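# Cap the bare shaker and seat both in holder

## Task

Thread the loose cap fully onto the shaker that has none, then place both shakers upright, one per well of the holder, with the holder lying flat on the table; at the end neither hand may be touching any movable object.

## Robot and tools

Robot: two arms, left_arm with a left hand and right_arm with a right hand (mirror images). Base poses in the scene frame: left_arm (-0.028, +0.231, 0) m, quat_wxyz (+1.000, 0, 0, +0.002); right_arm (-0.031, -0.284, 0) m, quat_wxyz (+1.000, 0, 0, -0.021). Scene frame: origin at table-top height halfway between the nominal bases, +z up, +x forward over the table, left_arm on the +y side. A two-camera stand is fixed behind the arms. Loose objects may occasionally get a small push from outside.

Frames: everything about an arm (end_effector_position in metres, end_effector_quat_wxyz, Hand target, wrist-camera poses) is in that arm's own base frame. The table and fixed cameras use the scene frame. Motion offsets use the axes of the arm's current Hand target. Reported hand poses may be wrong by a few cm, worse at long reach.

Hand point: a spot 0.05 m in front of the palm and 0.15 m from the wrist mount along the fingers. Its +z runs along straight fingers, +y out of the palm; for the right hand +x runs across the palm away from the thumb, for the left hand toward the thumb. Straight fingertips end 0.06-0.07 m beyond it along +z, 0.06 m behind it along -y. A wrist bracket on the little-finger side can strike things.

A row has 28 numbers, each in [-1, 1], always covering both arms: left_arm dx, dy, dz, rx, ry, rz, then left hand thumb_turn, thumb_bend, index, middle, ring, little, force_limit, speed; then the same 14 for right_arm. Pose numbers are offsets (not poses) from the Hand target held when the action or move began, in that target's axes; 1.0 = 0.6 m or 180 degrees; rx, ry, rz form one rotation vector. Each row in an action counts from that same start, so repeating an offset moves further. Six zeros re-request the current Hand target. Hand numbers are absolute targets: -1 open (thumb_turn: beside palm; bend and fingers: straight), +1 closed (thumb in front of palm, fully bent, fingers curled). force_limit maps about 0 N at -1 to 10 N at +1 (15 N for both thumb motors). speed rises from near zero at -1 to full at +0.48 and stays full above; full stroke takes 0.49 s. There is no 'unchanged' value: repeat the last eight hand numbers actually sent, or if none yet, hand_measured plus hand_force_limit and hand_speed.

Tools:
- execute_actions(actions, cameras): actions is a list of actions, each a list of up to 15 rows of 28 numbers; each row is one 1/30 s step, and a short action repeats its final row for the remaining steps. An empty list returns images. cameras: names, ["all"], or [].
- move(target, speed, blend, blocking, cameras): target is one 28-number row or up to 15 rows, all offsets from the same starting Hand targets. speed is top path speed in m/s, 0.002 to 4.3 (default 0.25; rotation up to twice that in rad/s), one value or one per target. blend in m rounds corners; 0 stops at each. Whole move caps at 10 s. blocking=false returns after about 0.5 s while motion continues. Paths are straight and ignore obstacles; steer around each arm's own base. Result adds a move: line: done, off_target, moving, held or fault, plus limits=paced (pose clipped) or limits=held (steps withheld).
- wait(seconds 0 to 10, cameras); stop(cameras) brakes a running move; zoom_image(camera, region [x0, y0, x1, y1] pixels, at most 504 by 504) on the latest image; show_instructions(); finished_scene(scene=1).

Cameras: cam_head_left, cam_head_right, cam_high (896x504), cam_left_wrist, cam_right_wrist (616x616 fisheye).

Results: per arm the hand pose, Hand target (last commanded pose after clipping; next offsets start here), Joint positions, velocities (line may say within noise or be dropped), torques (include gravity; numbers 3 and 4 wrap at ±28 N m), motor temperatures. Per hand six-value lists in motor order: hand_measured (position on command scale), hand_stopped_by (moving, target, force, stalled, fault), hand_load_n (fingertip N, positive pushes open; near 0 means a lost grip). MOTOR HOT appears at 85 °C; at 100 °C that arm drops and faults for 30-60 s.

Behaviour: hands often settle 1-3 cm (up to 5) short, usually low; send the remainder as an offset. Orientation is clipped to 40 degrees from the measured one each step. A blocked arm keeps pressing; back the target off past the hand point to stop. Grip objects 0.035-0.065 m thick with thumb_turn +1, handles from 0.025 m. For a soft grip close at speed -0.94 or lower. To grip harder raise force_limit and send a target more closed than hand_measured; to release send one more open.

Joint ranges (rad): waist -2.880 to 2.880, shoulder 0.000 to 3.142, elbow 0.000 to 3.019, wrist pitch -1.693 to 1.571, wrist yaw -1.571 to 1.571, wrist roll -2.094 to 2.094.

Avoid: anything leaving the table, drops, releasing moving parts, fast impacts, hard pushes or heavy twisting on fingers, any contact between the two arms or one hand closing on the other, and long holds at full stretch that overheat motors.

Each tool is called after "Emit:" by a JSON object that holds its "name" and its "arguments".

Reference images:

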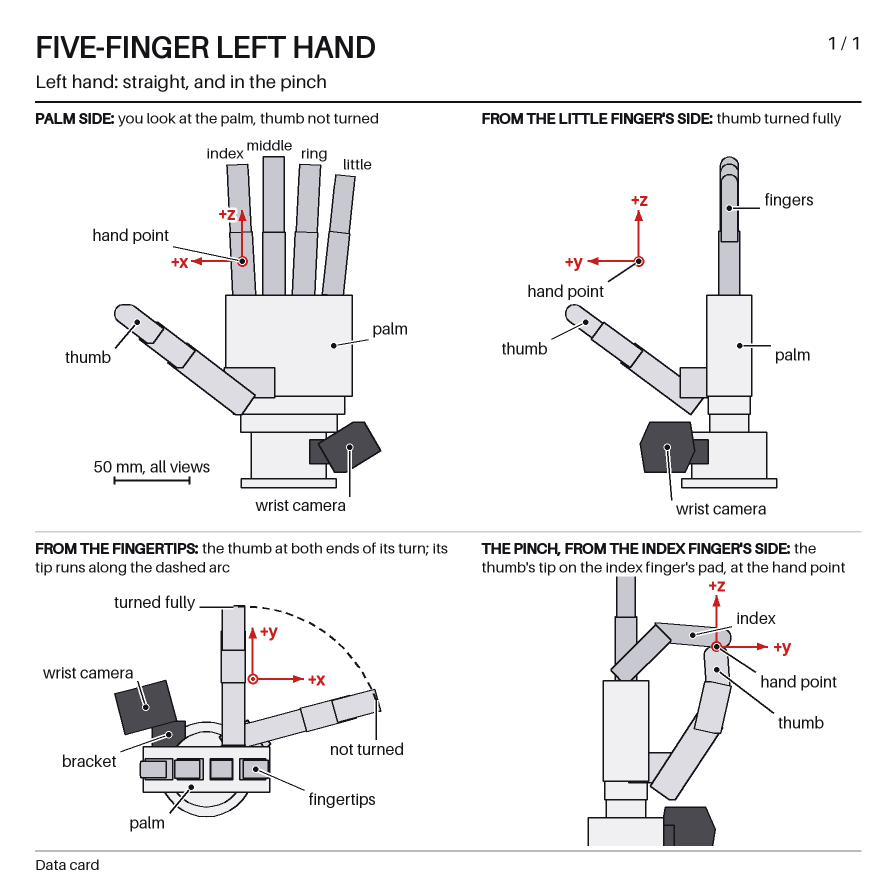

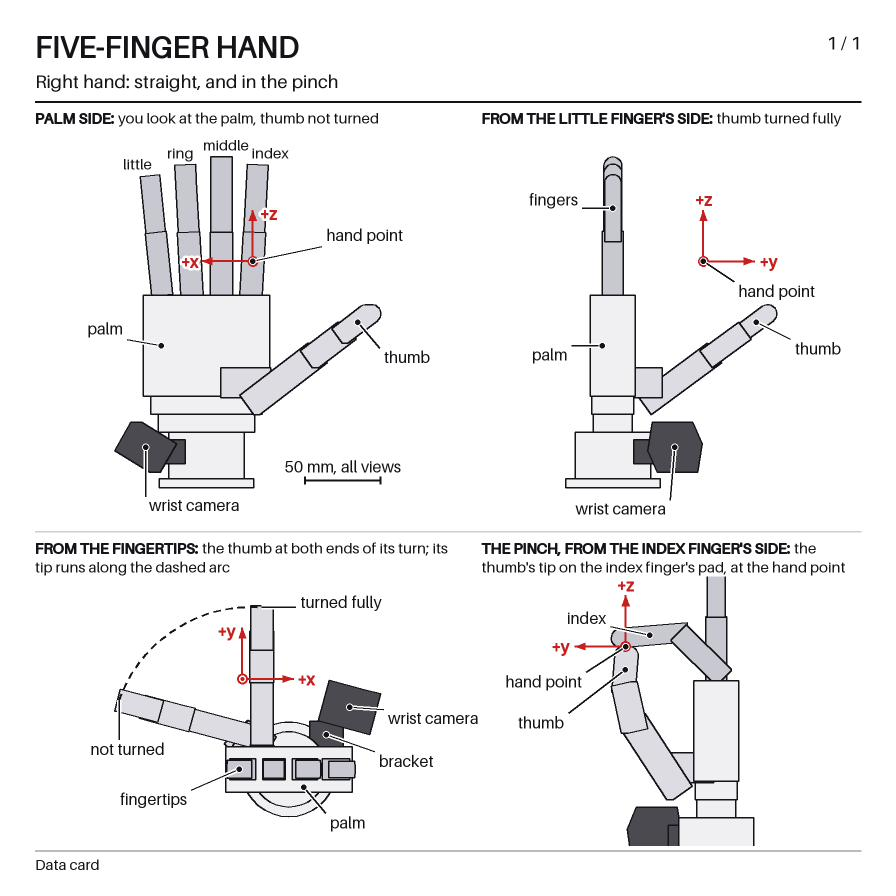

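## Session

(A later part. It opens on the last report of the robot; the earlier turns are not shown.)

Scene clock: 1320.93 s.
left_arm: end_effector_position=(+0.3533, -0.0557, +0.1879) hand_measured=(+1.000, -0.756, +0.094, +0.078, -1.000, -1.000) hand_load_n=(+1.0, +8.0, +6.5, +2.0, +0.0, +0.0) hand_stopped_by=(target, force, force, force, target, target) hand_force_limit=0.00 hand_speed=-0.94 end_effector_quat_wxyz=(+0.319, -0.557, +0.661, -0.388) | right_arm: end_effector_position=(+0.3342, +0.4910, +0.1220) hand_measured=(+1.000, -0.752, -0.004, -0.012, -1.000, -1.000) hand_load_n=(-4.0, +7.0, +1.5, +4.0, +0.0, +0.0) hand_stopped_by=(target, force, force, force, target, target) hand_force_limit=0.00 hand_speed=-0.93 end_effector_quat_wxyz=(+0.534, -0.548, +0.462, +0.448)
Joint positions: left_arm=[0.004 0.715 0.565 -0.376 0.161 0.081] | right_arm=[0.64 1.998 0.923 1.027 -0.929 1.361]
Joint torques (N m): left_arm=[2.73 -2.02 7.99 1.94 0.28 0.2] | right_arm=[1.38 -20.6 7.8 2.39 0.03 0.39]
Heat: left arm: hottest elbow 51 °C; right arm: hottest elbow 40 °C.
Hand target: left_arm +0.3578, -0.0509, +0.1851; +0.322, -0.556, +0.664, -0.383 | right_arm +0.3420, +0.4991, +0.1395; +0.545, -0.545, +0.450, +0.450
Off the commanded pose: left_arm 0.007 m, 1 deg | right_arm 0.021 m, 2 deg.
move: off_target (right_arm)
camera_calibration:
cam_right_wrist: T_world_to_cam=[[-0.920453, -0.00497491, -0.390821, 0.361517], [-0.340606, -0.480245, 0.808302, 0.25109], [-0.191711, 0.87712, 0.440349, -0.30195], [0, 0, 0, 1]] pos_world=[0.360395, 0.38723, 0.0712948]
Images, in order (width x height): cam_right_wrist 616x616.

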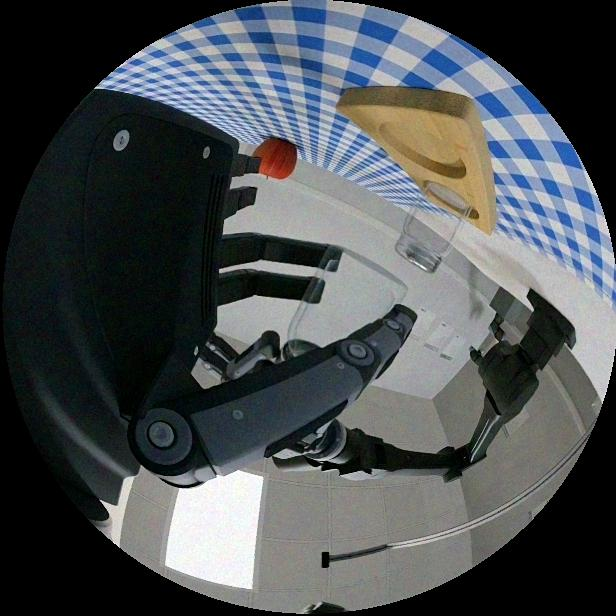

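Emit:
{"name": "wait", "arguments": {"seconds": 0.1, "cameras": ["cam_left_wrist", "cam_right_wrist", "cam_high", "cam_head_left"]}}

Emit:
{"name": "zoom_image", "arguments": {"camera": "cam_left_wrist", "region": [180, 240, 330, 370]}}

Emit:
{"name": "zoom_image", "arguments": {"camera": "cam_high", "region": [310, 100, 430, 230]}}

Scene clock: 1330.20 s.
left_arm: end_effector_position=(+0.3533, -0.0557, +0.1879) hand_measured=(+1.000, -0.756, +0.094, +0.078, -1.000, -1.000) hand_load_n=(+1.5, +8.0, +6.0, +2.0, +0.0, +0.0) hand_stopped_by=(target, force, force, force, target, target) hand_force_limit=0.00 hand_speed=-0.94 end_effector_quat_wxyz=(+0.320, -0.557, +0.661, -0.388) | right_arm: end_effector_position=(+0.3342, +0.4910, +0.1220) hand_measured=(+1.000, -0.752, -0.004, -0.012, -1.000, -1.000) hand_load_n=(-4.0, +7.0, +1.5, +4.0, +0.0, +0.0) hand_stopped_by=(target, force, force, force, target, target) hand_force_limit=0.00 hand_speed=-0.93 end_effector_quat_wxyz=(+0.534, -0.548, +0.462, +0.448)
Joint positions: left_arm=[0.004 0.715 0.565 -0.376 0.161 0.082] | right_arm=[0.64 1.998 0.923 1.027 -0.929 1.361]
Joint torques (N m): left_arm=[2.49 -2.14 7.97 1.92 0.29 0.18] | right_arm=[1.38 -20.54 7.79 2.4 0.03 0.4]
Heat: left arm: hottest elbow 51 °C; right arm: hottest elbow 40 °C.
Hand target: left_arm +0.3578, -0.0509, +0.1851; +0.322, -0.556, +0.664, -0.383 | right_arm +0.3420, +0.4991, +0.1395; +0.545, -0.545, +0.450, +0.450
Off the commanded pose: left_arm 0.007 m, 1 deg | right_arm 0.021 m, 2 deg.
wait: 0.10 s; at rest from the start
camera_calibration:
cam_left_wrist: T_world_to_cam=[[0.445958, -0.302554, 0.842368, -0.329941], [-0.668508, -0.738396, 0.0887043, 0.179705], [0.595163, -0.602687, -0.531553, -0.0271588], [0, 0, 0, 1]] pos_world=[0.283438, 0.0165005, 0.247555]
cam_right_wrist: T_world_to_cam=[[-0.920453, -0.00497491, -0.390821, 0.361517], [-0.340606, -0.480245, 0.808302, 0.25109], [-0.191711, 0.87712, 0.440349, -0.30195], [0, 0, 0, 1]] pos_world=[0.360395, 0.38723, 0.0712948]
Images, in order (width x height): cam_head_left 896x504, cam_high 896x504, cam_left_wrist 616x616, cam_right_wrist 616x616.

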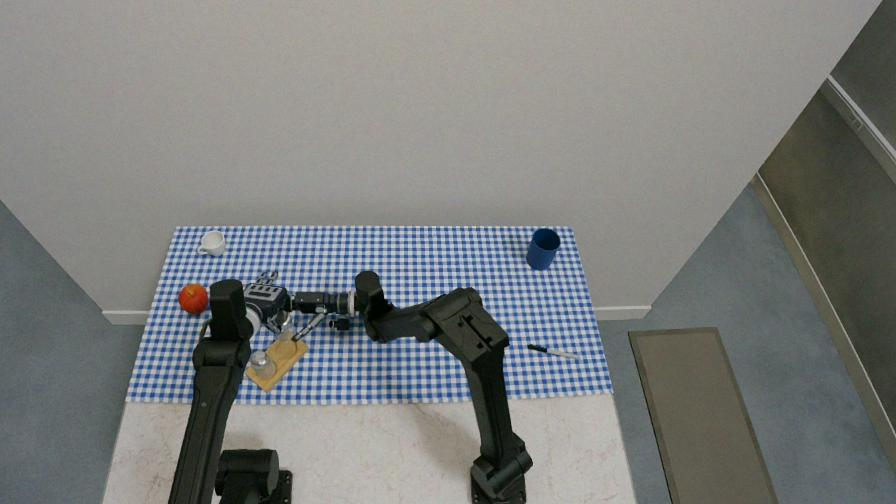

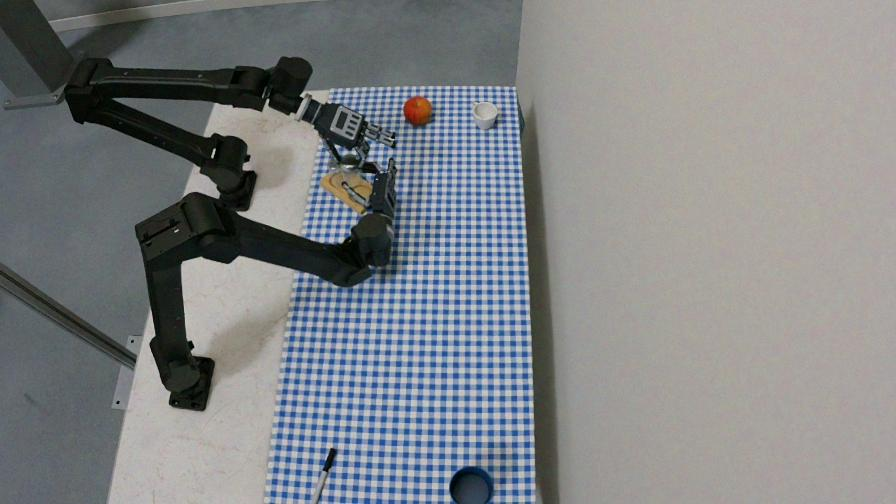

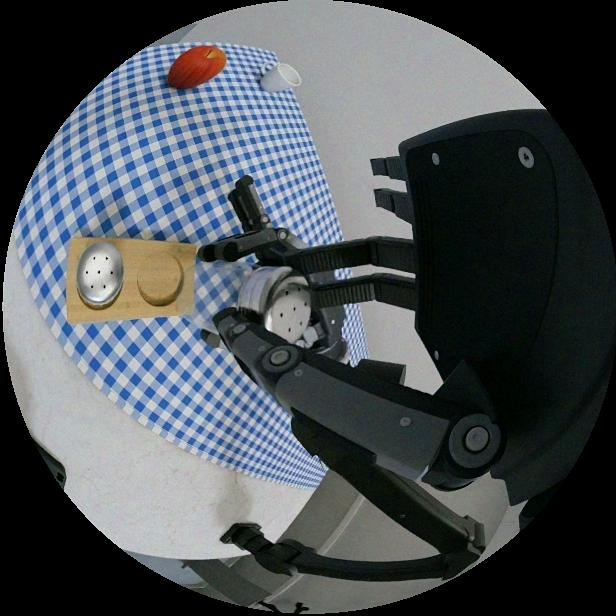

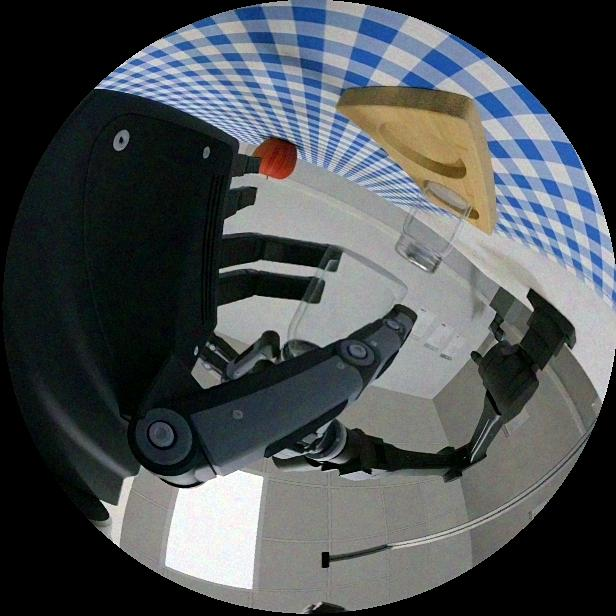

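Scaled by 3.360 from the camera's 616x616 image, which has a finer 880x880 frame.

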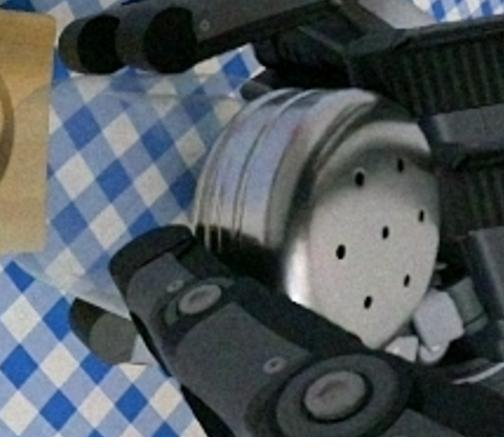

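Scaled by 3.877.

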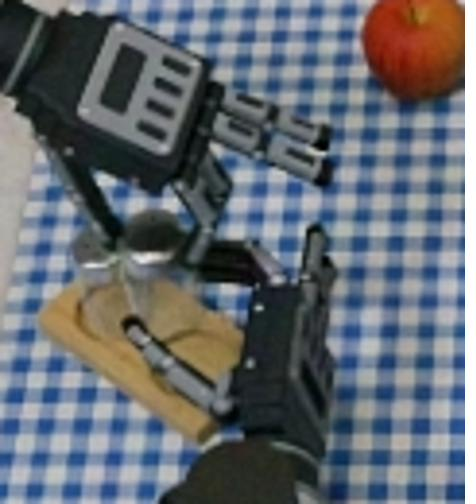

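Emit:
{"name": "zoom_image", "arguments": {"camera": "cam_left_wrist", "region": [60, 230, 140, 310]}}

Emit:
{"name": "zoom_image", "arguments": {"camera": "cam_left_wrist", "region": [250, 270, 330, 350]}}

Scaled by 6.300 from the camera's 616x616 image, which has a finer 880x880 frame.

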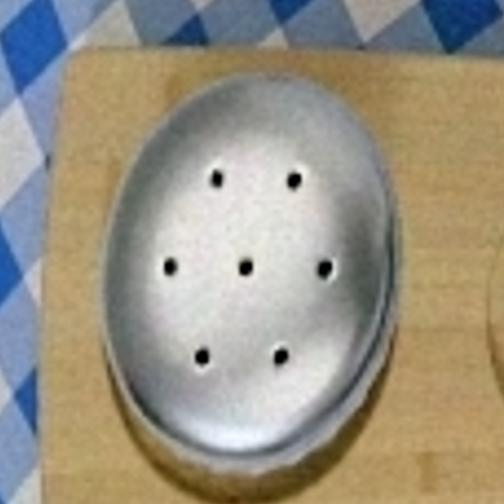

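Scaled by 6.300 from the camera's 616x616 image, which has a finer 880x880 frame.

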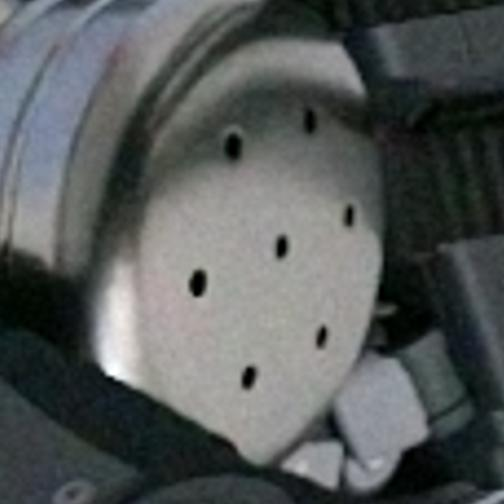

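Emit:
{"name": "move", "arguments": {"target": [[0.0049,0.0027,-0.0027,0,0.0962,0.0556,1,-0.7,0.4,0.4,-1,-1,0,-0.94,0,0,0,0,0,0,1,-0.4,0.25,0.25,-1,-1,0,-0.93],[0.0075,0.0062,-0.007,0,0.1925,0.1111,1,-0.7,0.4,0.4,-1,-1,0,-0.94,0,0,0,0,0,0,1,-0.4,0.25,0.25,-1,-1,0,-0.93]], "speed": 0.12, "blend": [0.002, 0], "cameras": ["cam_right_wrist", "cam_left_wrist"]}}

Emit:
{"name": "zoom_image", "arguments": {"camera": "cam_right_wrist", "region": [250, 290, 350, 370]}}

Emit:
{"name": "zoom_image", "arguments": {"camera": "cam_left_wrist", "region": [250, 270, 330, 350]}}

Scene clock: 1365.23 s.
left_arm: end_effector_position=(+0.3433, -0.0602, +0.1832) hand_measured=(+1.000, -0.756, +0.094, +0.078, -1.000, -1.000) hand_load_n=(+1.5, +7.5, +5.0, +2.0, +0.0, +0.0) hand_stopped_by=(target, force, force, force, target, target) hand_force_limit=0.00 hand_speed=-0.94 end_effector_quat_wxyz=(+0.171, -0.296, +0.811, -0.474) | right_arm: end_effector_position=(+0.3343, +0.4910, +0.1210) hand_measured=(+1.000, -0.752, -0.004, -0.012, -1.000, -1.000) hand_load_n=(-5.5, +7.0, +0.0, +4.5, +0.0, +0.0) hand_stopped_by=(target, force, force, force, target, target) hand_force_limit=0.00 hand_speed=-0.93 end_effector_quat_wxyz=(+0.537, -0.551, +0.458, +0.444)
Joint positions: left_arm=[0.237 0.987 0.737 -0.655 0.894 0.779] | right_arm=[0.64 1.998 0.923 1.027 -0.927 1.345]
Joint torques (N m): left_arm=[2.32 -3.78 8.94 0.72 0.46 0.29] | right_arm=[1.44 -20.6 7.8 2.35 -0.05 0.53]
Heat: left arm: hottest elbow 51 °C; right arm: hottest elbow 40 °C.
Hand target: left_arm +0.3515, -0.0545, +0.1840; +0.171, -0.296, +0.814, -0.470 | right_arm +0.3420, +0.4991, +0.1396; +0.545, -0.545, +0.450, +0.450
Off the commanded pose: left_arm 0.010 m, 1 deg | right_arm 0.022 m, 2 deg.
move: off_target (right_arm)
camera_calibration:
cam_left_wrist: T_world_to_cam=[[0.142907, -0.51947, 0.842454, -0.232014], [-0.986936, -0.138779, 0.0818423, 0.316852], [0.0744001, -0.843144, -0.532516, 0.138079], [0, 0, 0, 1]] pos_world=[0.335596, 0.0398687, 0.243059]
cam_right_wrist: T_world_to_cam=[[-0.914356, -0.00361998, -0.404896, 0.360216], [-0.353718, -0.479541, 0.803071, 0.256643], [-0.197071, 0.877512, 0.437191, -0.299544], [0, 0, 0, 1]] pos_world=[0.361113, 0.387229, 0.0707058]
Images, in order (width x height): cam_left_wrist 616x616, cam_right_wrist 616x616.

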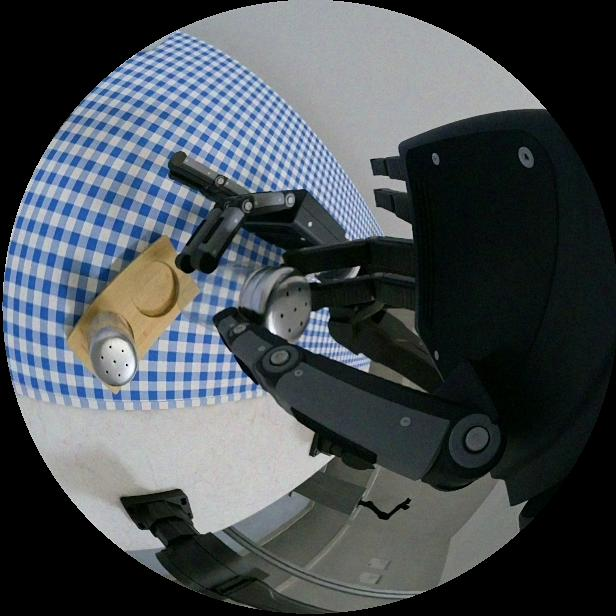

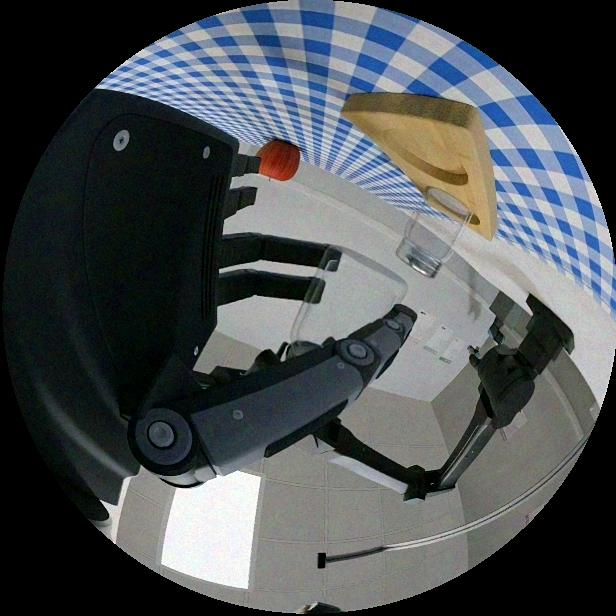

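Scaled by 5.040 from the camera's 616x616 image, which has a finer 880x880 frame.

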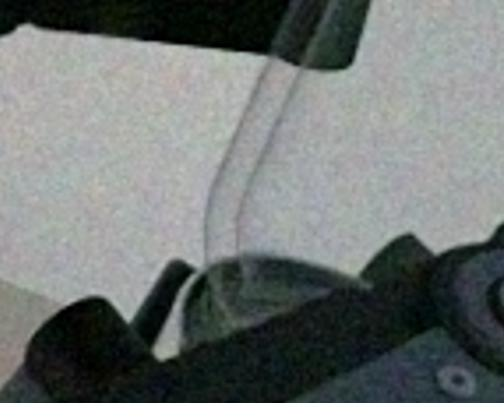

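Scaled by 6.300 from the camera's 616x616 image, which has a finer 880x880 frame.

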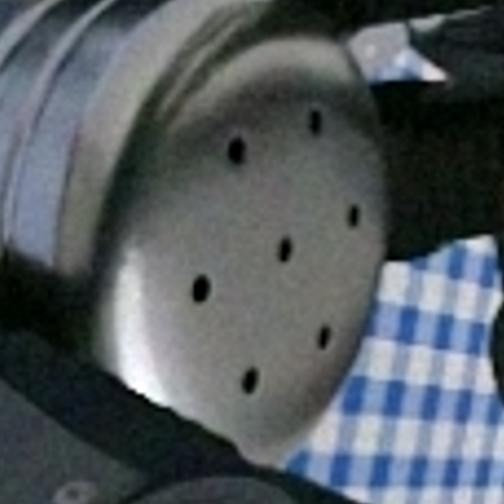

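Emit:
{"name": "execute_actions", "arguments": {"actions": [[[0,0,0,0,0,0,1,-1,-0.4,-0.4,-1,-1,0,-0.8,0,0,0,0,0,0,1,-0.4,0.25,0.25,-1,-1,0,-0.93]]], "cameras": ["cam_left_wrist", "cam_right_wrist"]}}

Emit:
{"name": "zoom_image", "arguments": {"camera": "cam_right_wrist", "region": [250, 290, 350, 370]}}

Emit:
{"name": "zoom_image", "arguments": {"camera": "cam_left_wrist", "region": [230, 260, 320, 350]}}

Scene clock: 1380.43 s.
left_arm: end_effector_position=(+0.3431, -0.0599, +0.1763) hand_measured=(+1.000, -1.000, -0.400, -0.400, -1.000, -1.000) hand_load_n=(+0.0, +0.0, +0.0, +0.0, +0.0, +0.0) hand_stopped_by=(target, target, target, target, target, target) hand_force_limit=0.00 hand_speed=-0.80 end_effector_quat_wxyz=(+0.162, -0.299, +0.814, -0.472) | right_arm: end_effector_position=(+0.3349, +0.4914, +0.1235) hand_measured=(+1.000, -0.752, -0.004, -0.012, -1.000, -1.000) hand_load_n=(-1.5, +6.0, +1.5, +4.5, +0.0, +0.0) hand_stopped_by=(target, force, force, force, target, target) hand_force_limit=0.00 hand_speed=-0.93 end_effector_quat_wxyz=(+0.536, -0.549, +0.461, +0.447)
Joint positions: left_arm=[0.237 1.007 0.737 -0.663 0.894 0.789] | right_arm=[0.64 1.995 0.925 1.027 -0.927 1.358]
Joint torques (N m): left_arm=[2.26 -5.25 8.92 0.92 0.44 0.13] | right_arm=[1.49 -20.42 7.73 2.35 -0.03 0.42]
Heat: left arm: hottest elbow 51 °C; right arm: hottest elbow 40 °C.
Hand target: left_arm +0.3516, -0.0545, +0.1839; +0.171, -0.296, +0.814, -0.470 | right_arm +0.3420, +0.4991, +0.1397; +0.545, -0.545, +0.450, +0.450
Off the commanded pose: left_arm 0.013 m, 1 deg | right_arm 0.019 m, 2 deg.
camera_calibration:
cam_left_wrist: T_world_to_cam=[[0.157506, -0.5193, 0.839952, -0.230542], [-0.98573, -0.133843, 0.102094, 0.313574], [0.0594046, -0.844046, -0.532971, 0.139825], [0, 0, 0, 1]] pos_world=[0.337105, 0.0402679, 0.236153]
cam_right_wrist: T_world_to_cam=[[-0.918011, -0.00242333, -0.396547, 0.361354], [-0.34651, -0.481374, 0.805115, 0.253274], [-0.192839, 0.876512, 0.441067, -0.302262], [0, 0, 0, 1]] pos_world=[0.361201, 0.387731, 0.0726973]
Images, in order (width x height): cam_left_wrist 616x616, cam_right_wrist 616x616.

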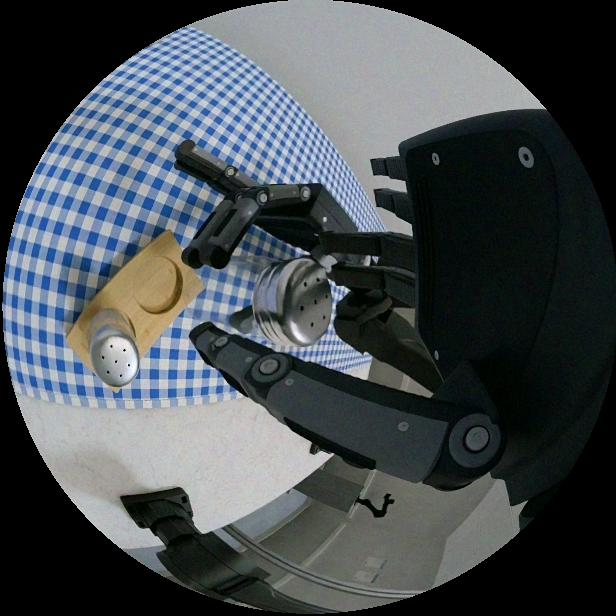

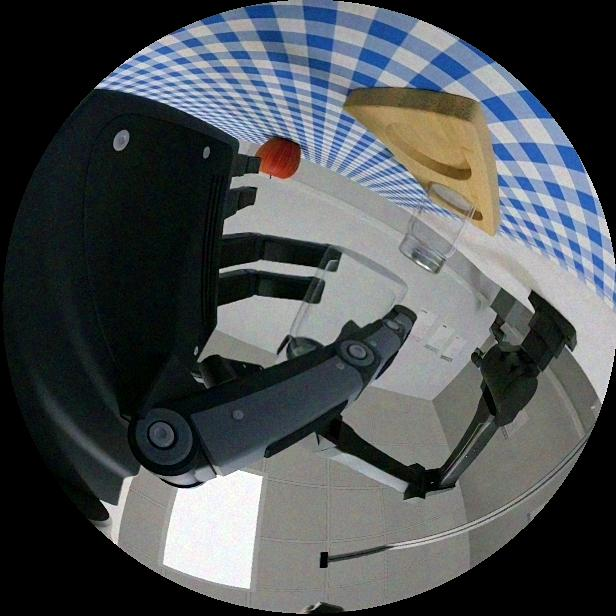

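Scaled by 5.040 from the camera's 616x616 image, which has a finer 880x880 frame.

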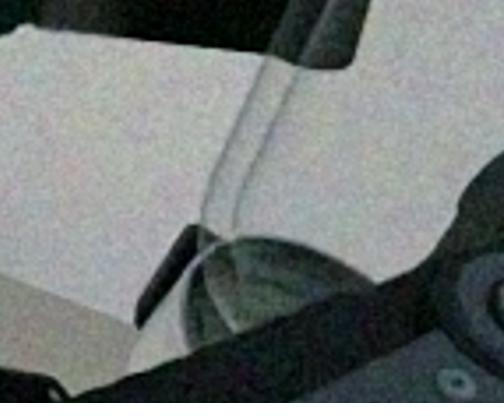

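Scaled by 5.600 from the camera's 616x616 image, which has a finer 880x880 frame.

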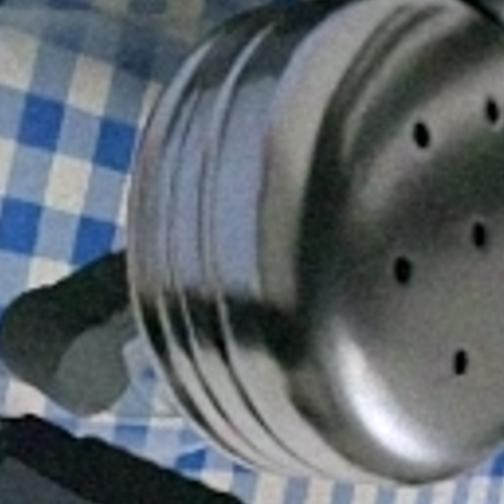

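Emit:
{"name": "zoom_image", "arguments": {"camera": "cam_left_wrist", "region": [270, 260, 350, 340]}}

Emit:
{"name": "zoom_image", "arguments": {"camera": "cam_left_wrist", "region": [75, 320, 155, 400]}}

Scaled by 6.300 from the camera's 616x616 image, which has a finer 880x880 frame.

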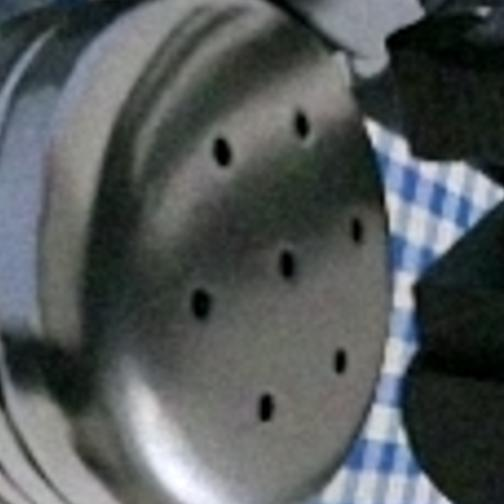

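Scaled by 6.300 from the camera's 616x616 image, which has a finer 880x880 frame.

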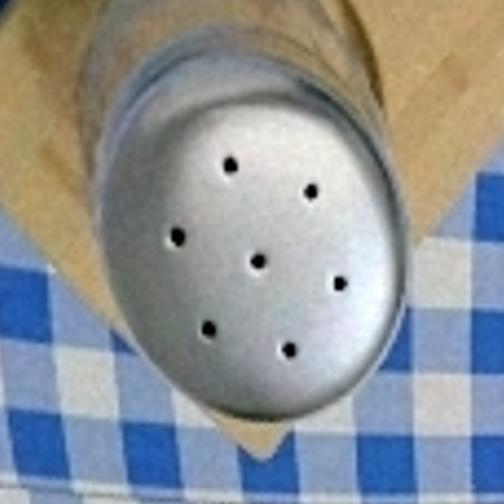

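Emit:
{"name": "execute_actions", "arguments": {"actions": [[[0,0,0,0,0,0,1,-1,-0.4,-0.4,-1,-1,0,-0.8,0,0,0,0,0,0,1,-0.3,0.35,0.35,-1,-1,0.3,-0.94]],[[0,0,0,0,0,0,1,-1,-0.4,-0.4,-1,-1,0,-0.8,0,0,0,0,0,0,1,-0.3,0.35,0.35,-1,-1,0.3,-0.94]]], "cameras": ["cam_right_wrist"]}}

Emit:
{"name": "zoom_image", "arguments": {"camera": "cam_right_wrist", "region": [220, 220, 440, 400]}}

Scene clock: 1399.43 s.
left_arm: end_effector_position=(+0.3431, -0.0599, +0.1763) hand_measured=(+1.000, -1.000, -0.400, -0.400, -1.000, -1.000) hand_load_n=(+0.0, +0.0, +0.0, +0.0, +0.0, +0.0) hand_stopped_by=(target, target, target, target, target, target) hand_force_limit=0.00 hand_speed=-0.80 end_effector_quat_wxyz=(+0.162, -0.299, +0.814, -0.472) | right_arm: end_effector_position=(+0.3350, +0.4914, +0.1235) hand_measured=(+1.000, -0.752, +0.020, -0.002, -1.000, -1.000) hand_load_n=(-4.5, +13.0, +8.0, +4.0, +0.0, +0.0) hand_stopped_by=(target, force, force, force, target, target) hand_force_limit=0.30 hand_speed=-0.94 end_effector_quat_wxyz=(+0.536, -0.549, +0.461, +0.447)
Joint positions: left_arm=[0.237 1.007 0.737 -0.663 0.894 0.789] | right_arm=[0.64 1.995 0.925 1.027 -0.927 1.358]
Joint torques (N m): left_arm=[2.2 -5.48 8.94 0.9 0.45 0.13] | right_arm=[1.38 -20.37 7.75 2.37 -0.04 0.42]
Heat: left arm: hottest elbow 51 °C; right arm: hottest elbow 41 °C.
Hand target: left_arm +0.3516, -0.0545, +0.1839; +0.171, -0.296, +0.814, -0.470 | right_arm +0.3420, +0.4991, +0.1397; +0.545, -0.545, +0.450, +0.450
Off the commanded pose: left_arm 0.013 m, 1 deg | right_arm 0.019 m, 2 deg.
camera_calibration:
cam_right_wrist: T_world_to_cam=[[-0.918177, -0.00239751, -0.396163, 0.361415], [-0.346182, -0.481382, 0.805251, 0.253068], [-0.192636, 0.876508, 0.441164, -0.302385], [0, 0, 0, 1]] pos_world=[0.361201, 0.387731, 0.072797]
Images, in order (width x height): cam_right_wrist 616x616.

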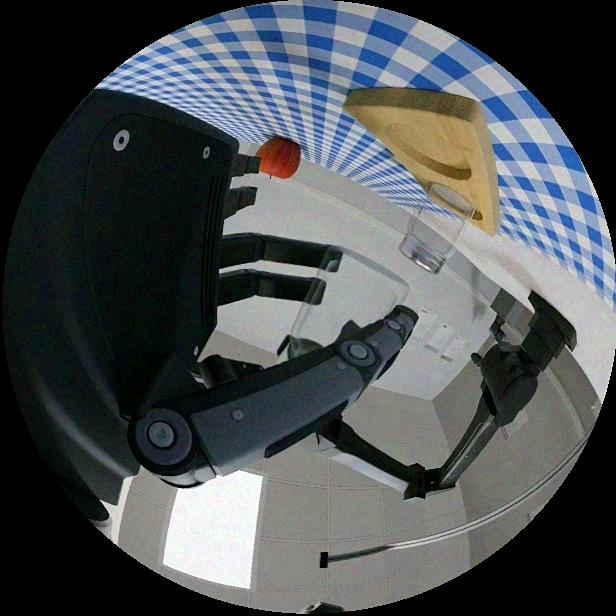

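Scaled by 2.291 from the camera's 616x616 image, which has a finer 880x880 frame.

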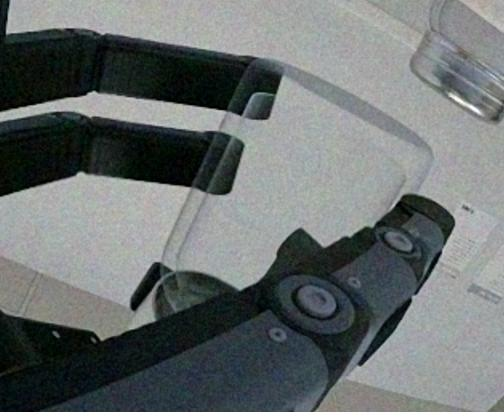

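Emit:
{"name": "move", "arguments": {"target": [[0,-0.0866,-0.05,0,0,0,1,-1,-0.4,-0.4,-1,-1,0,-0.8,0,0,0,0,0,0,1,-0.3,0.35,0.35,-1,-1,0.3,-0.94],[-0.0063,-0.0897,-0.0483,0,-0.2406,-0.1389,1,-1,-0.4,-0.4,-1,-1,0,-0.8,0,0,0,0,0,0,1,-0.3,0.35,0.35,-1,-1,0.3,-0.94],[-0.029,-0.081,-0.0634,0,-0.5389,-0.3111,1,-1,-0.4,-0.4,-1,-1,0,-0.8,0,0,0,0,0,0,1,-0.3,0.35,0.35,-1,-1,0.3,-0.94],[-0.0247,-0.0505,-0.0394,0,-0.4811,-0.2778,1,-1,-0.4,-0.4,-1,-1,0,-0.8,0,0,0,0,0,0,1,-0.3,0.35,0.35,-1,-1,0.3,-0.94]], "speed": [0.1, 0.3, 0.3, 0.12], "blend": [0.005, 0.01, 0, 0], "cameras": ["cam_left_wrist"]}}

Emit:
{"name": "zoom_image", "arguments": {"camera": "cam_left_wrist", "region": [160, 250, 280, 370]}}

Emit:
{"name": "zoom_image", "arguments": {"camera": "cam_left_wrist", "region": [120, 170, 200, 250]}}

Scene clock: 1412.50 s.
left_arm: end_effector_position=(+0.3582, -0.0419, +0.2124) hand_measured=(+1.000, -1.000, -0.400, -0.400, -1.000, -1.000) hand_load_n=(+0.0, +0.0, +0.0, +0.0, +0.0, +0.0) hand_stopped_by=(target, target, target, target, target, target) hand_force_limit=0.00 hand_speed=-0.80 end_effector_quat_wxyz=(-0.472, +0.813, -0.303, +0.159) | right_arm: end_effector_position=(+0.3350, +0.4914, +0.1235) hand_measured=(+1.000, -0.752, +0.020, -0.002, -1.000, -1.000) hand_load_n=(-4.5, +12.5, +8.0, +4.0, +0.0, +0.0) hand_stopped_by=(target, force, force, force, target, target) hand_force_limit=0.30 hand_speed=-0.94 end_effector_quat_wxyz=(+0.536, -0.549, +0.461, +0.447)
Joint positions: left_arm=[-0.479 1.014 0.87 -1.095 -1.008 -1.152] | right_arm=[0.64 1.995 0.925 1.027 -0.927 1.358]
Joint torques (N m): left_arm=[1.9 -7.71 7.32 1.11 -0.5 0.15] | right_arm=[1.38 -20.48 7.76 2.37 -0.04 0.42]
Heat: left arm: hottest elbow 52 °C; right arm: hottest elbow 41 °C.
Hand target: left_arm +0.3596, -0.0409, +0.2220; -0.470, +0.814, -0.297, +0.171 | right_arm +0.3420, +0.4991, +0.1397; +0.545, -0.545, +0.450, +0.450
Off the commanded pose: left_arm 0.010 m, 2 deg | right_arm 0.019 m, 2 deg.
move: off_target (right_arm)
camera_calibration:
cam_left_wrist: T_world_to_cam=[[0.51392, 0.223462, 0.828222, -0.347897], [0.31055, -0.948454, 0.0632023, -0.162991], [0.799653, 0.224723, -0.556825, -0.0419112], [0, 0, 0, 1]] pos_world=[0.262922, -0.0674292, 0.2751]
Images, in order (width x height): cam_left_wrist 616x616.

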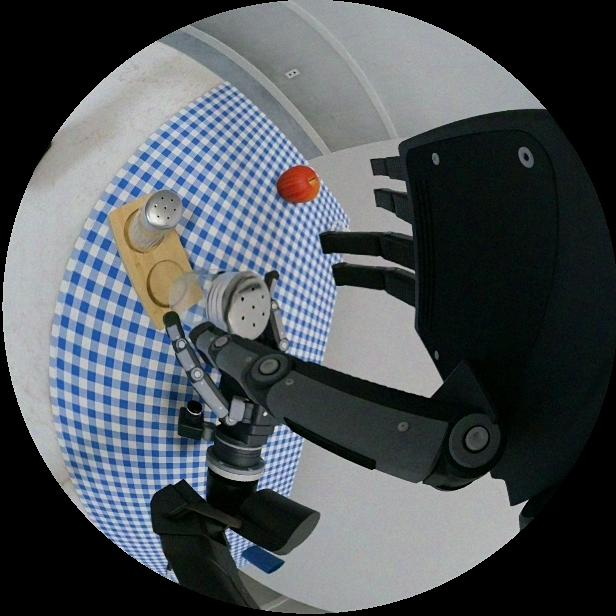

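Scaled by 4.200 from the camera's 616x616 image, which has a finer 880x880 frame.

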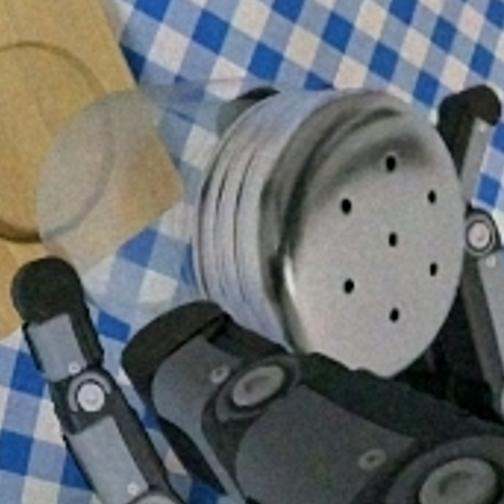

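Scaled by 6.300 from the camera's 616x616 image, which has a finer 880x880 frame.

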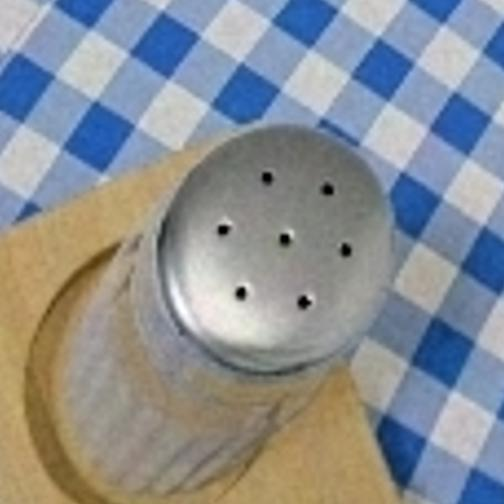

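Emit:
{"name": "move", "arguments": {"target": [0.0029,0.0472,0.0233,0,0,0,1,-1,-0.4,-0.4,-1,-1,0,-0.8,0,0,0,0,0,0,1,-0.3,0.35,0.35,-1,-1,0.3,-0.94], "speed": 0.06}}

Scene clock: 1427.37 s.
left_arm: end_effector_position=(+0.3557, -0.0406, +0.1870) hand_measured=(+1.000, -1.000, -0.400, -0.400, -1.000, -1.000) hand_load_n=(+0.0, +0.0, +0.0, +0.0, +0.0, +0.0) hand_stopped_by=(target, target, target, target, target, target) hand_force_limit=0.00 hand_speed=-0.80 end_effector_quat_wxyz=(-0.471, +0.813, -0.301, +0.162) | right_arm: end_effector_position=(+0.3350, +0.4914, +0.1235) hand_measured=(+1.000, -0.752, +0.020, -0.002, -1.000, -1.000) hand_load_n=(-5.0, +12.5, +8.0, +4.5, +0.0, +0.0) hand_stopped_by=(target, force, force, force, target, target) hand_force_limit=0.30 hand_speed=-0.94 end_effector_quat_wxyz=(+0.536, -0.549, +0.461, +0.447)
Joint positions: left_arm=[-0.479 1.014 0.8 -1.017 -1.008 -1.151] | right_arm=[0.64 1.995 0.925 1.027 -0.927 1.358]
Joint torques (N m): left_arm=[1.32 -5.95 7.25 1.22 -0.61 -0.03] | right_arm=[1.44 -20.42 7.73 2.36 -0.04 0.42]
Motor temperatures (°C): left_arm=[29 31 50 26 29 27] | right_arm=[33 34 41 29 28 28]
Heat: left arm: hottest elbow 50 °C; right arm: hottest elbow 41 °C.
Hand target: left_arm +0.3596, -0.0436, +0.1905; -0.470, +0.813, -0.297, +0.171 | right_arm +0.3420, +0.4991, +0.1397; +0.545, -0.545, +0.450, +0.450
Off the commanded pose: left_arm 0.006 m, 1 deg | right_arm 0.019 m, 2 deg.
move: off_target (right_arm)

Emit:
{"name": "move", "arguments": {"target": [[0,-0.0433,-0.025,0,0,0,1,-1,-0.4,-0.4,-1,-1,0,-0.8,0,0,0,0,0,0,1,-0.3,0.35,0.35,-1,-1,0.3,-0.94],[0.0193,-0.0318,-0.0449,0,0,0,1,-1,-0.4,-0.4,-1,-1,0,-0.8,0,0,0,0,0,0,1,-0.3,0.35,0.35,-1,-1,0.3,-0.94],[-0.003,-0.0458,-0.0207,0,0,0,1,-1,-0.4,-0.4,-1,-1,0,-0.8,0,0,0,0,0,0,1,-0.3,0.35,0.35,-1,-1,0.3,-0.94],[-0.003,-0.0025,0.0042,0,0,0,1,-1,-0.4,-0.4,-1,-1,0,-0.8,0,0,0,0,0,0,1,-0.3,0.35,0.35,-1,-1,0.3,-0.94]], "speed": [0.08, 0.08, 0.08, 0.06], "cameras": ["cam_left_wrist"]}}

Emit:
{"name": "zoom_image", "arguments": {"camera": "cam_left_wrist", "region": [190, 250, 310, 370]}}

Scene clock: 1435.40 s.
left_arm: end_effector_position=(+0.3567, -0.0429, +0.1861) hand_measured=(+1.000, -1.000, -0.400, -0.400, -1.000, -1.000) hand_load_n=(+0.0, +0.0, +0.0, -0.5, +0.0, +0.0) hand_stopped_by=(target, target, target, target, target, target) hand_force_limit=0.00 hand_speed=-0.80 end_effector_quat_wxyz=(-0.470, +0.812, -0.302, +0.167) | right_arm: end_effector_position=(+0.3350, +0.4914, +0.1235) hand_measured=(+1.000, -0.752, +0.020, -0.002, -1.000, -1.000) hand_load_n=(-4.5, +12.5, +8.0, +4.5, +0.0, +0.0) hand_stopped_by=(target, force, force, force, target, target) hand_force_limit=0.30 hand_speed=-0.94 end_effector_quat_wxyz=(+0.536, -0.549, +0.461, +0.447)
Joint positions: left_arm=[-0.483 1.012 0.795 -1.001 -1.007 -1.146] | right_arm=[0.64 1.995 0.925 1.027 -0.927 1.358]
Joint torques (N m): left_arm=[2.61 -6.3 7.23 1.25 -0.5 0.17] | right_arm=[1.44 -20.42 7.75 2.37 -0.04 0.42]
Heat: left arm: hottest elbow 51 °C; right arm: hottest elbow 41 °C.
Hand target: left_arm +0.3600, -0.0402, +0.1905; -0.470, +0.813, -0.297, +0.171 | right_arm +0.3420, +0.4991, +0.1397; +0.545, -0.545, +0.450, +0.450
Off the commanded pose: left_arm 0.006 m, 1 deg | right_arm 0.019 m, 2 deg.
move: off_target (right_arm)
camera_calibration:
cam_left_wrist: T_world_to_cam=[[0.503983, 0.225668, 0.833712, -0.322551], [0.302332, -0.95029, 0.0744619, -0.161148], [0.809071, 0.214531, -0.547157, -0.0607352], [0, 0, 0, 1]] pos_world=[0.26042, -0.067318, 0.247682]
Images, in order (width x height): cam_left_wrist 616x616.

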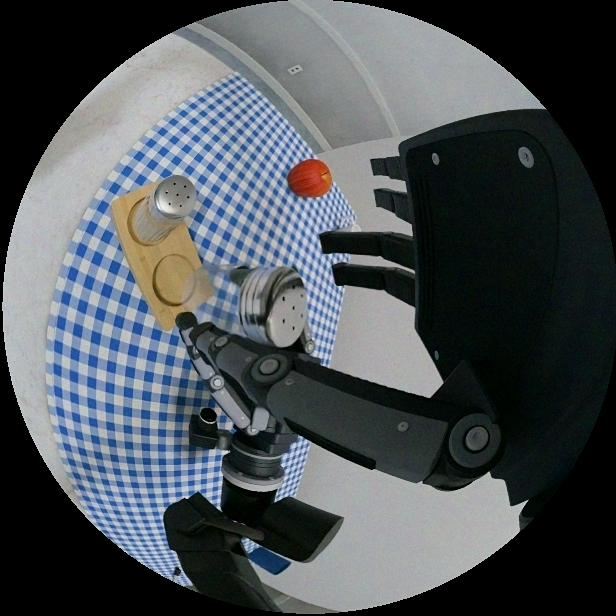

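Scaled by 4.200 from the camera's 616x616 image, which has a finer 880x880 frame.

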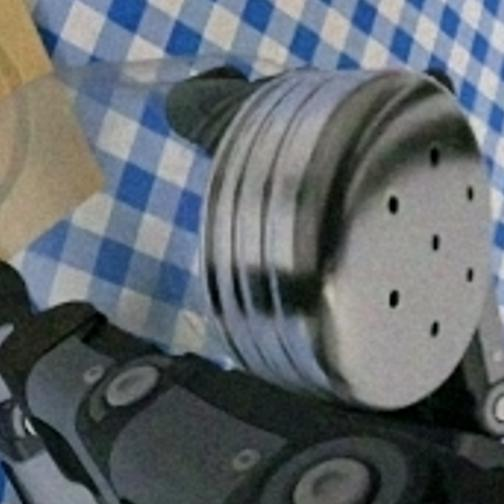

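Emit:
{"name": "execute_actions", "arguments": {"actions": [[[0,0,0,0,0,0,1,-0.68,0.42,0.42,-1,-1,0,-0.94,0,0,0,0,0,0,1,-0.3,0.35,0.35,-1,-1,0.3,-0.94]],[[0,0,0,0,0,0,1,-0.68,0.42,0.42,-1,-1,0,-0.94,0,0,0,0,0,0,1,-0.3,0.35,0.35,-1,-1,0.3,-0.94]],[[0,0,0,0,0,0,1,-0.68,0.42,0.42,-1,-1,0,-0.94,0,0,0,0,0,0,1,-0.3,0.35,0.35,-1,-1,0.3,-0.94]],[[0,0,0,0,0,0,1,-0.68,0.42,0.42,-1,-1,0,-0.94,0,0,0,0,0,0,1,-0.3,0.35,0.35,-1,-1,0.3,-0.94]]], "cameras": ["cam_left_wrist", "cam_right_wrist"]}}

Emit:
{"name": "zoom_image", "arguments": {"camera": "cam_left_wrist", "region": [250, 270, 330, 350]}}

Emit:
{"name": "zoom_image", "arguments": {"camera": "cam_right_wrist", "region": [250, 290, 350, 370]}}

Scene clock: 1440.90 s.
left_arm: end_effector_position=(+0.3565, -0.0432, +0.1859) hand_measured=(+1.000, -0.760, +0.094, +0.072, -1.000, -1.000) hand_load_n=(+0.0, +10.0, +6.5, +2.5, +0.0, +0.0) hand_stopped_by=(target, force, force, force, target, target) hand_force_limit=0.00 hand_speed=-0.94 end_effector_quat_wxyz=(-0.470, +0.812, -0.303, +0.167) | right_arm: end_effector_position=(+0.3350, +0.4914, +0.1236) hand_measured=(+1.000, -0.752, +0.020, -0.002, -1.000, -1.000) hand_load_n=(-5.0, +13.0, +7.5, +4.0, +0.0, +0.0) hand_stopped_by=(target, force, force, force, target, target) hand_force_limit=0.30 hand_speed=-0.94 end_effector_quat_wxyz=(+0.536, -0.548, +0.461, +0.447)
Joint positions: left_arm=[-0.483 1.012 0.795 -1.001 -1.005 -1.145] | right_arm=[0.64 1.995 0.925 1.027 -0.927 1.359]
Joint torques (N m): left_arm=[2.61 -6.24 7.21 1.2 -0.58 0.13] | right_arm=[1.49 -20.42 7.73 2.37 -0.04 0.41]
Heat: left arm: hottest elbow 51 °C; right arm: hottest elbow 41 °C.
Hand target: left_arm +0.3600, -0.0402, +0.1905; -0.470, +0.813, -0.297, +0.171 | right_arm +0.3420, +0.4991, +0.1397; +0.545, -0.545, +0.450, +0.450
Off the commanded pose: left_arm 0.006 m, 1 deg | right_arm 0.019 m, 2 deg.
camera_calibration:
cam_left_wrist: T_world_to_cam=[[0.505552, 0.225779, 0.832731, -0.322638], [0.301184, -0.95062, 0.0748928, -0.161041], [0.808521, 0.212943, -0.548589, -0.0602413], [0, 0, 0, 1]] pos_world=[0.26032, -0.0674162, 0.247684]
cam_right_wrist: T_world_to_cam=[[-0.918621, -0.00239664, -0.395132, 0.361499], [-0.345282, -0.481365, 0.805647, 0.252708], [-0.192134, 0.876517, 0.441365, -0.302584], [0, 0, 0, 1]] pos_world=[0.361199, 0.387731, 0.0727962]
Images, in order (width x height): cam_left_wrist 616x616, cam_right_wrist 616x616.

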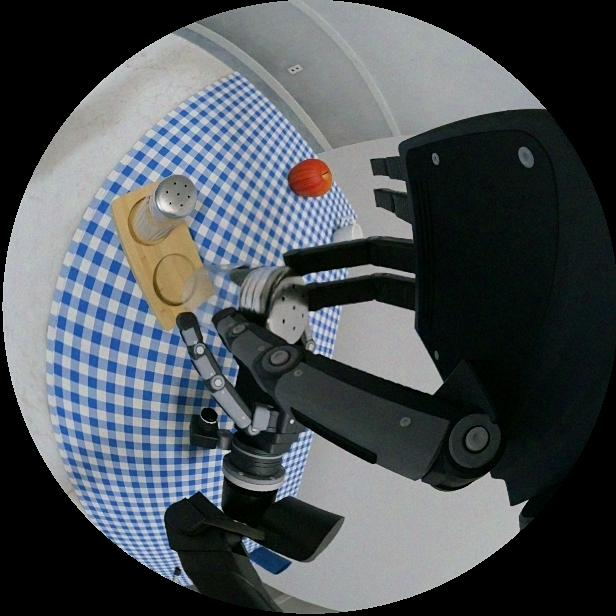

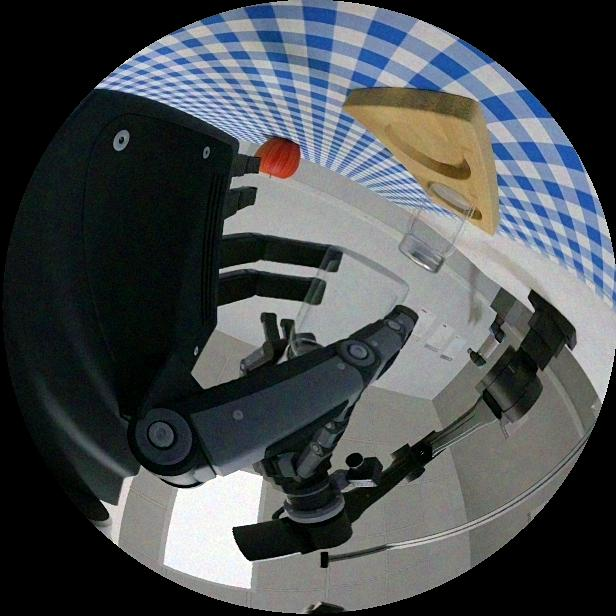

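Scaled by 6.300 from the camera's 616x616 image, which has a finer 880x880 frame.

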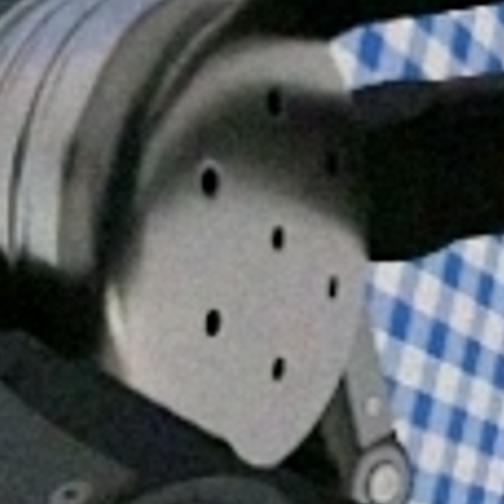

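Scaled by 5.040 from the camera's 616x616 image, which has a finer 880x880 frame.

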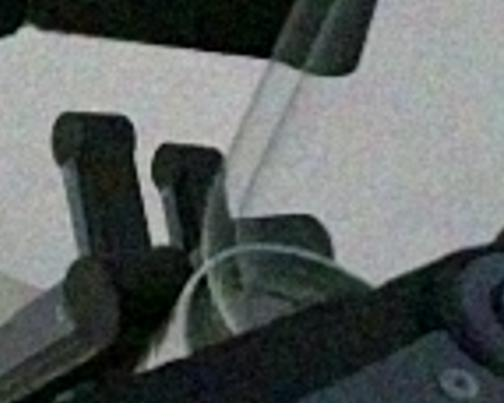

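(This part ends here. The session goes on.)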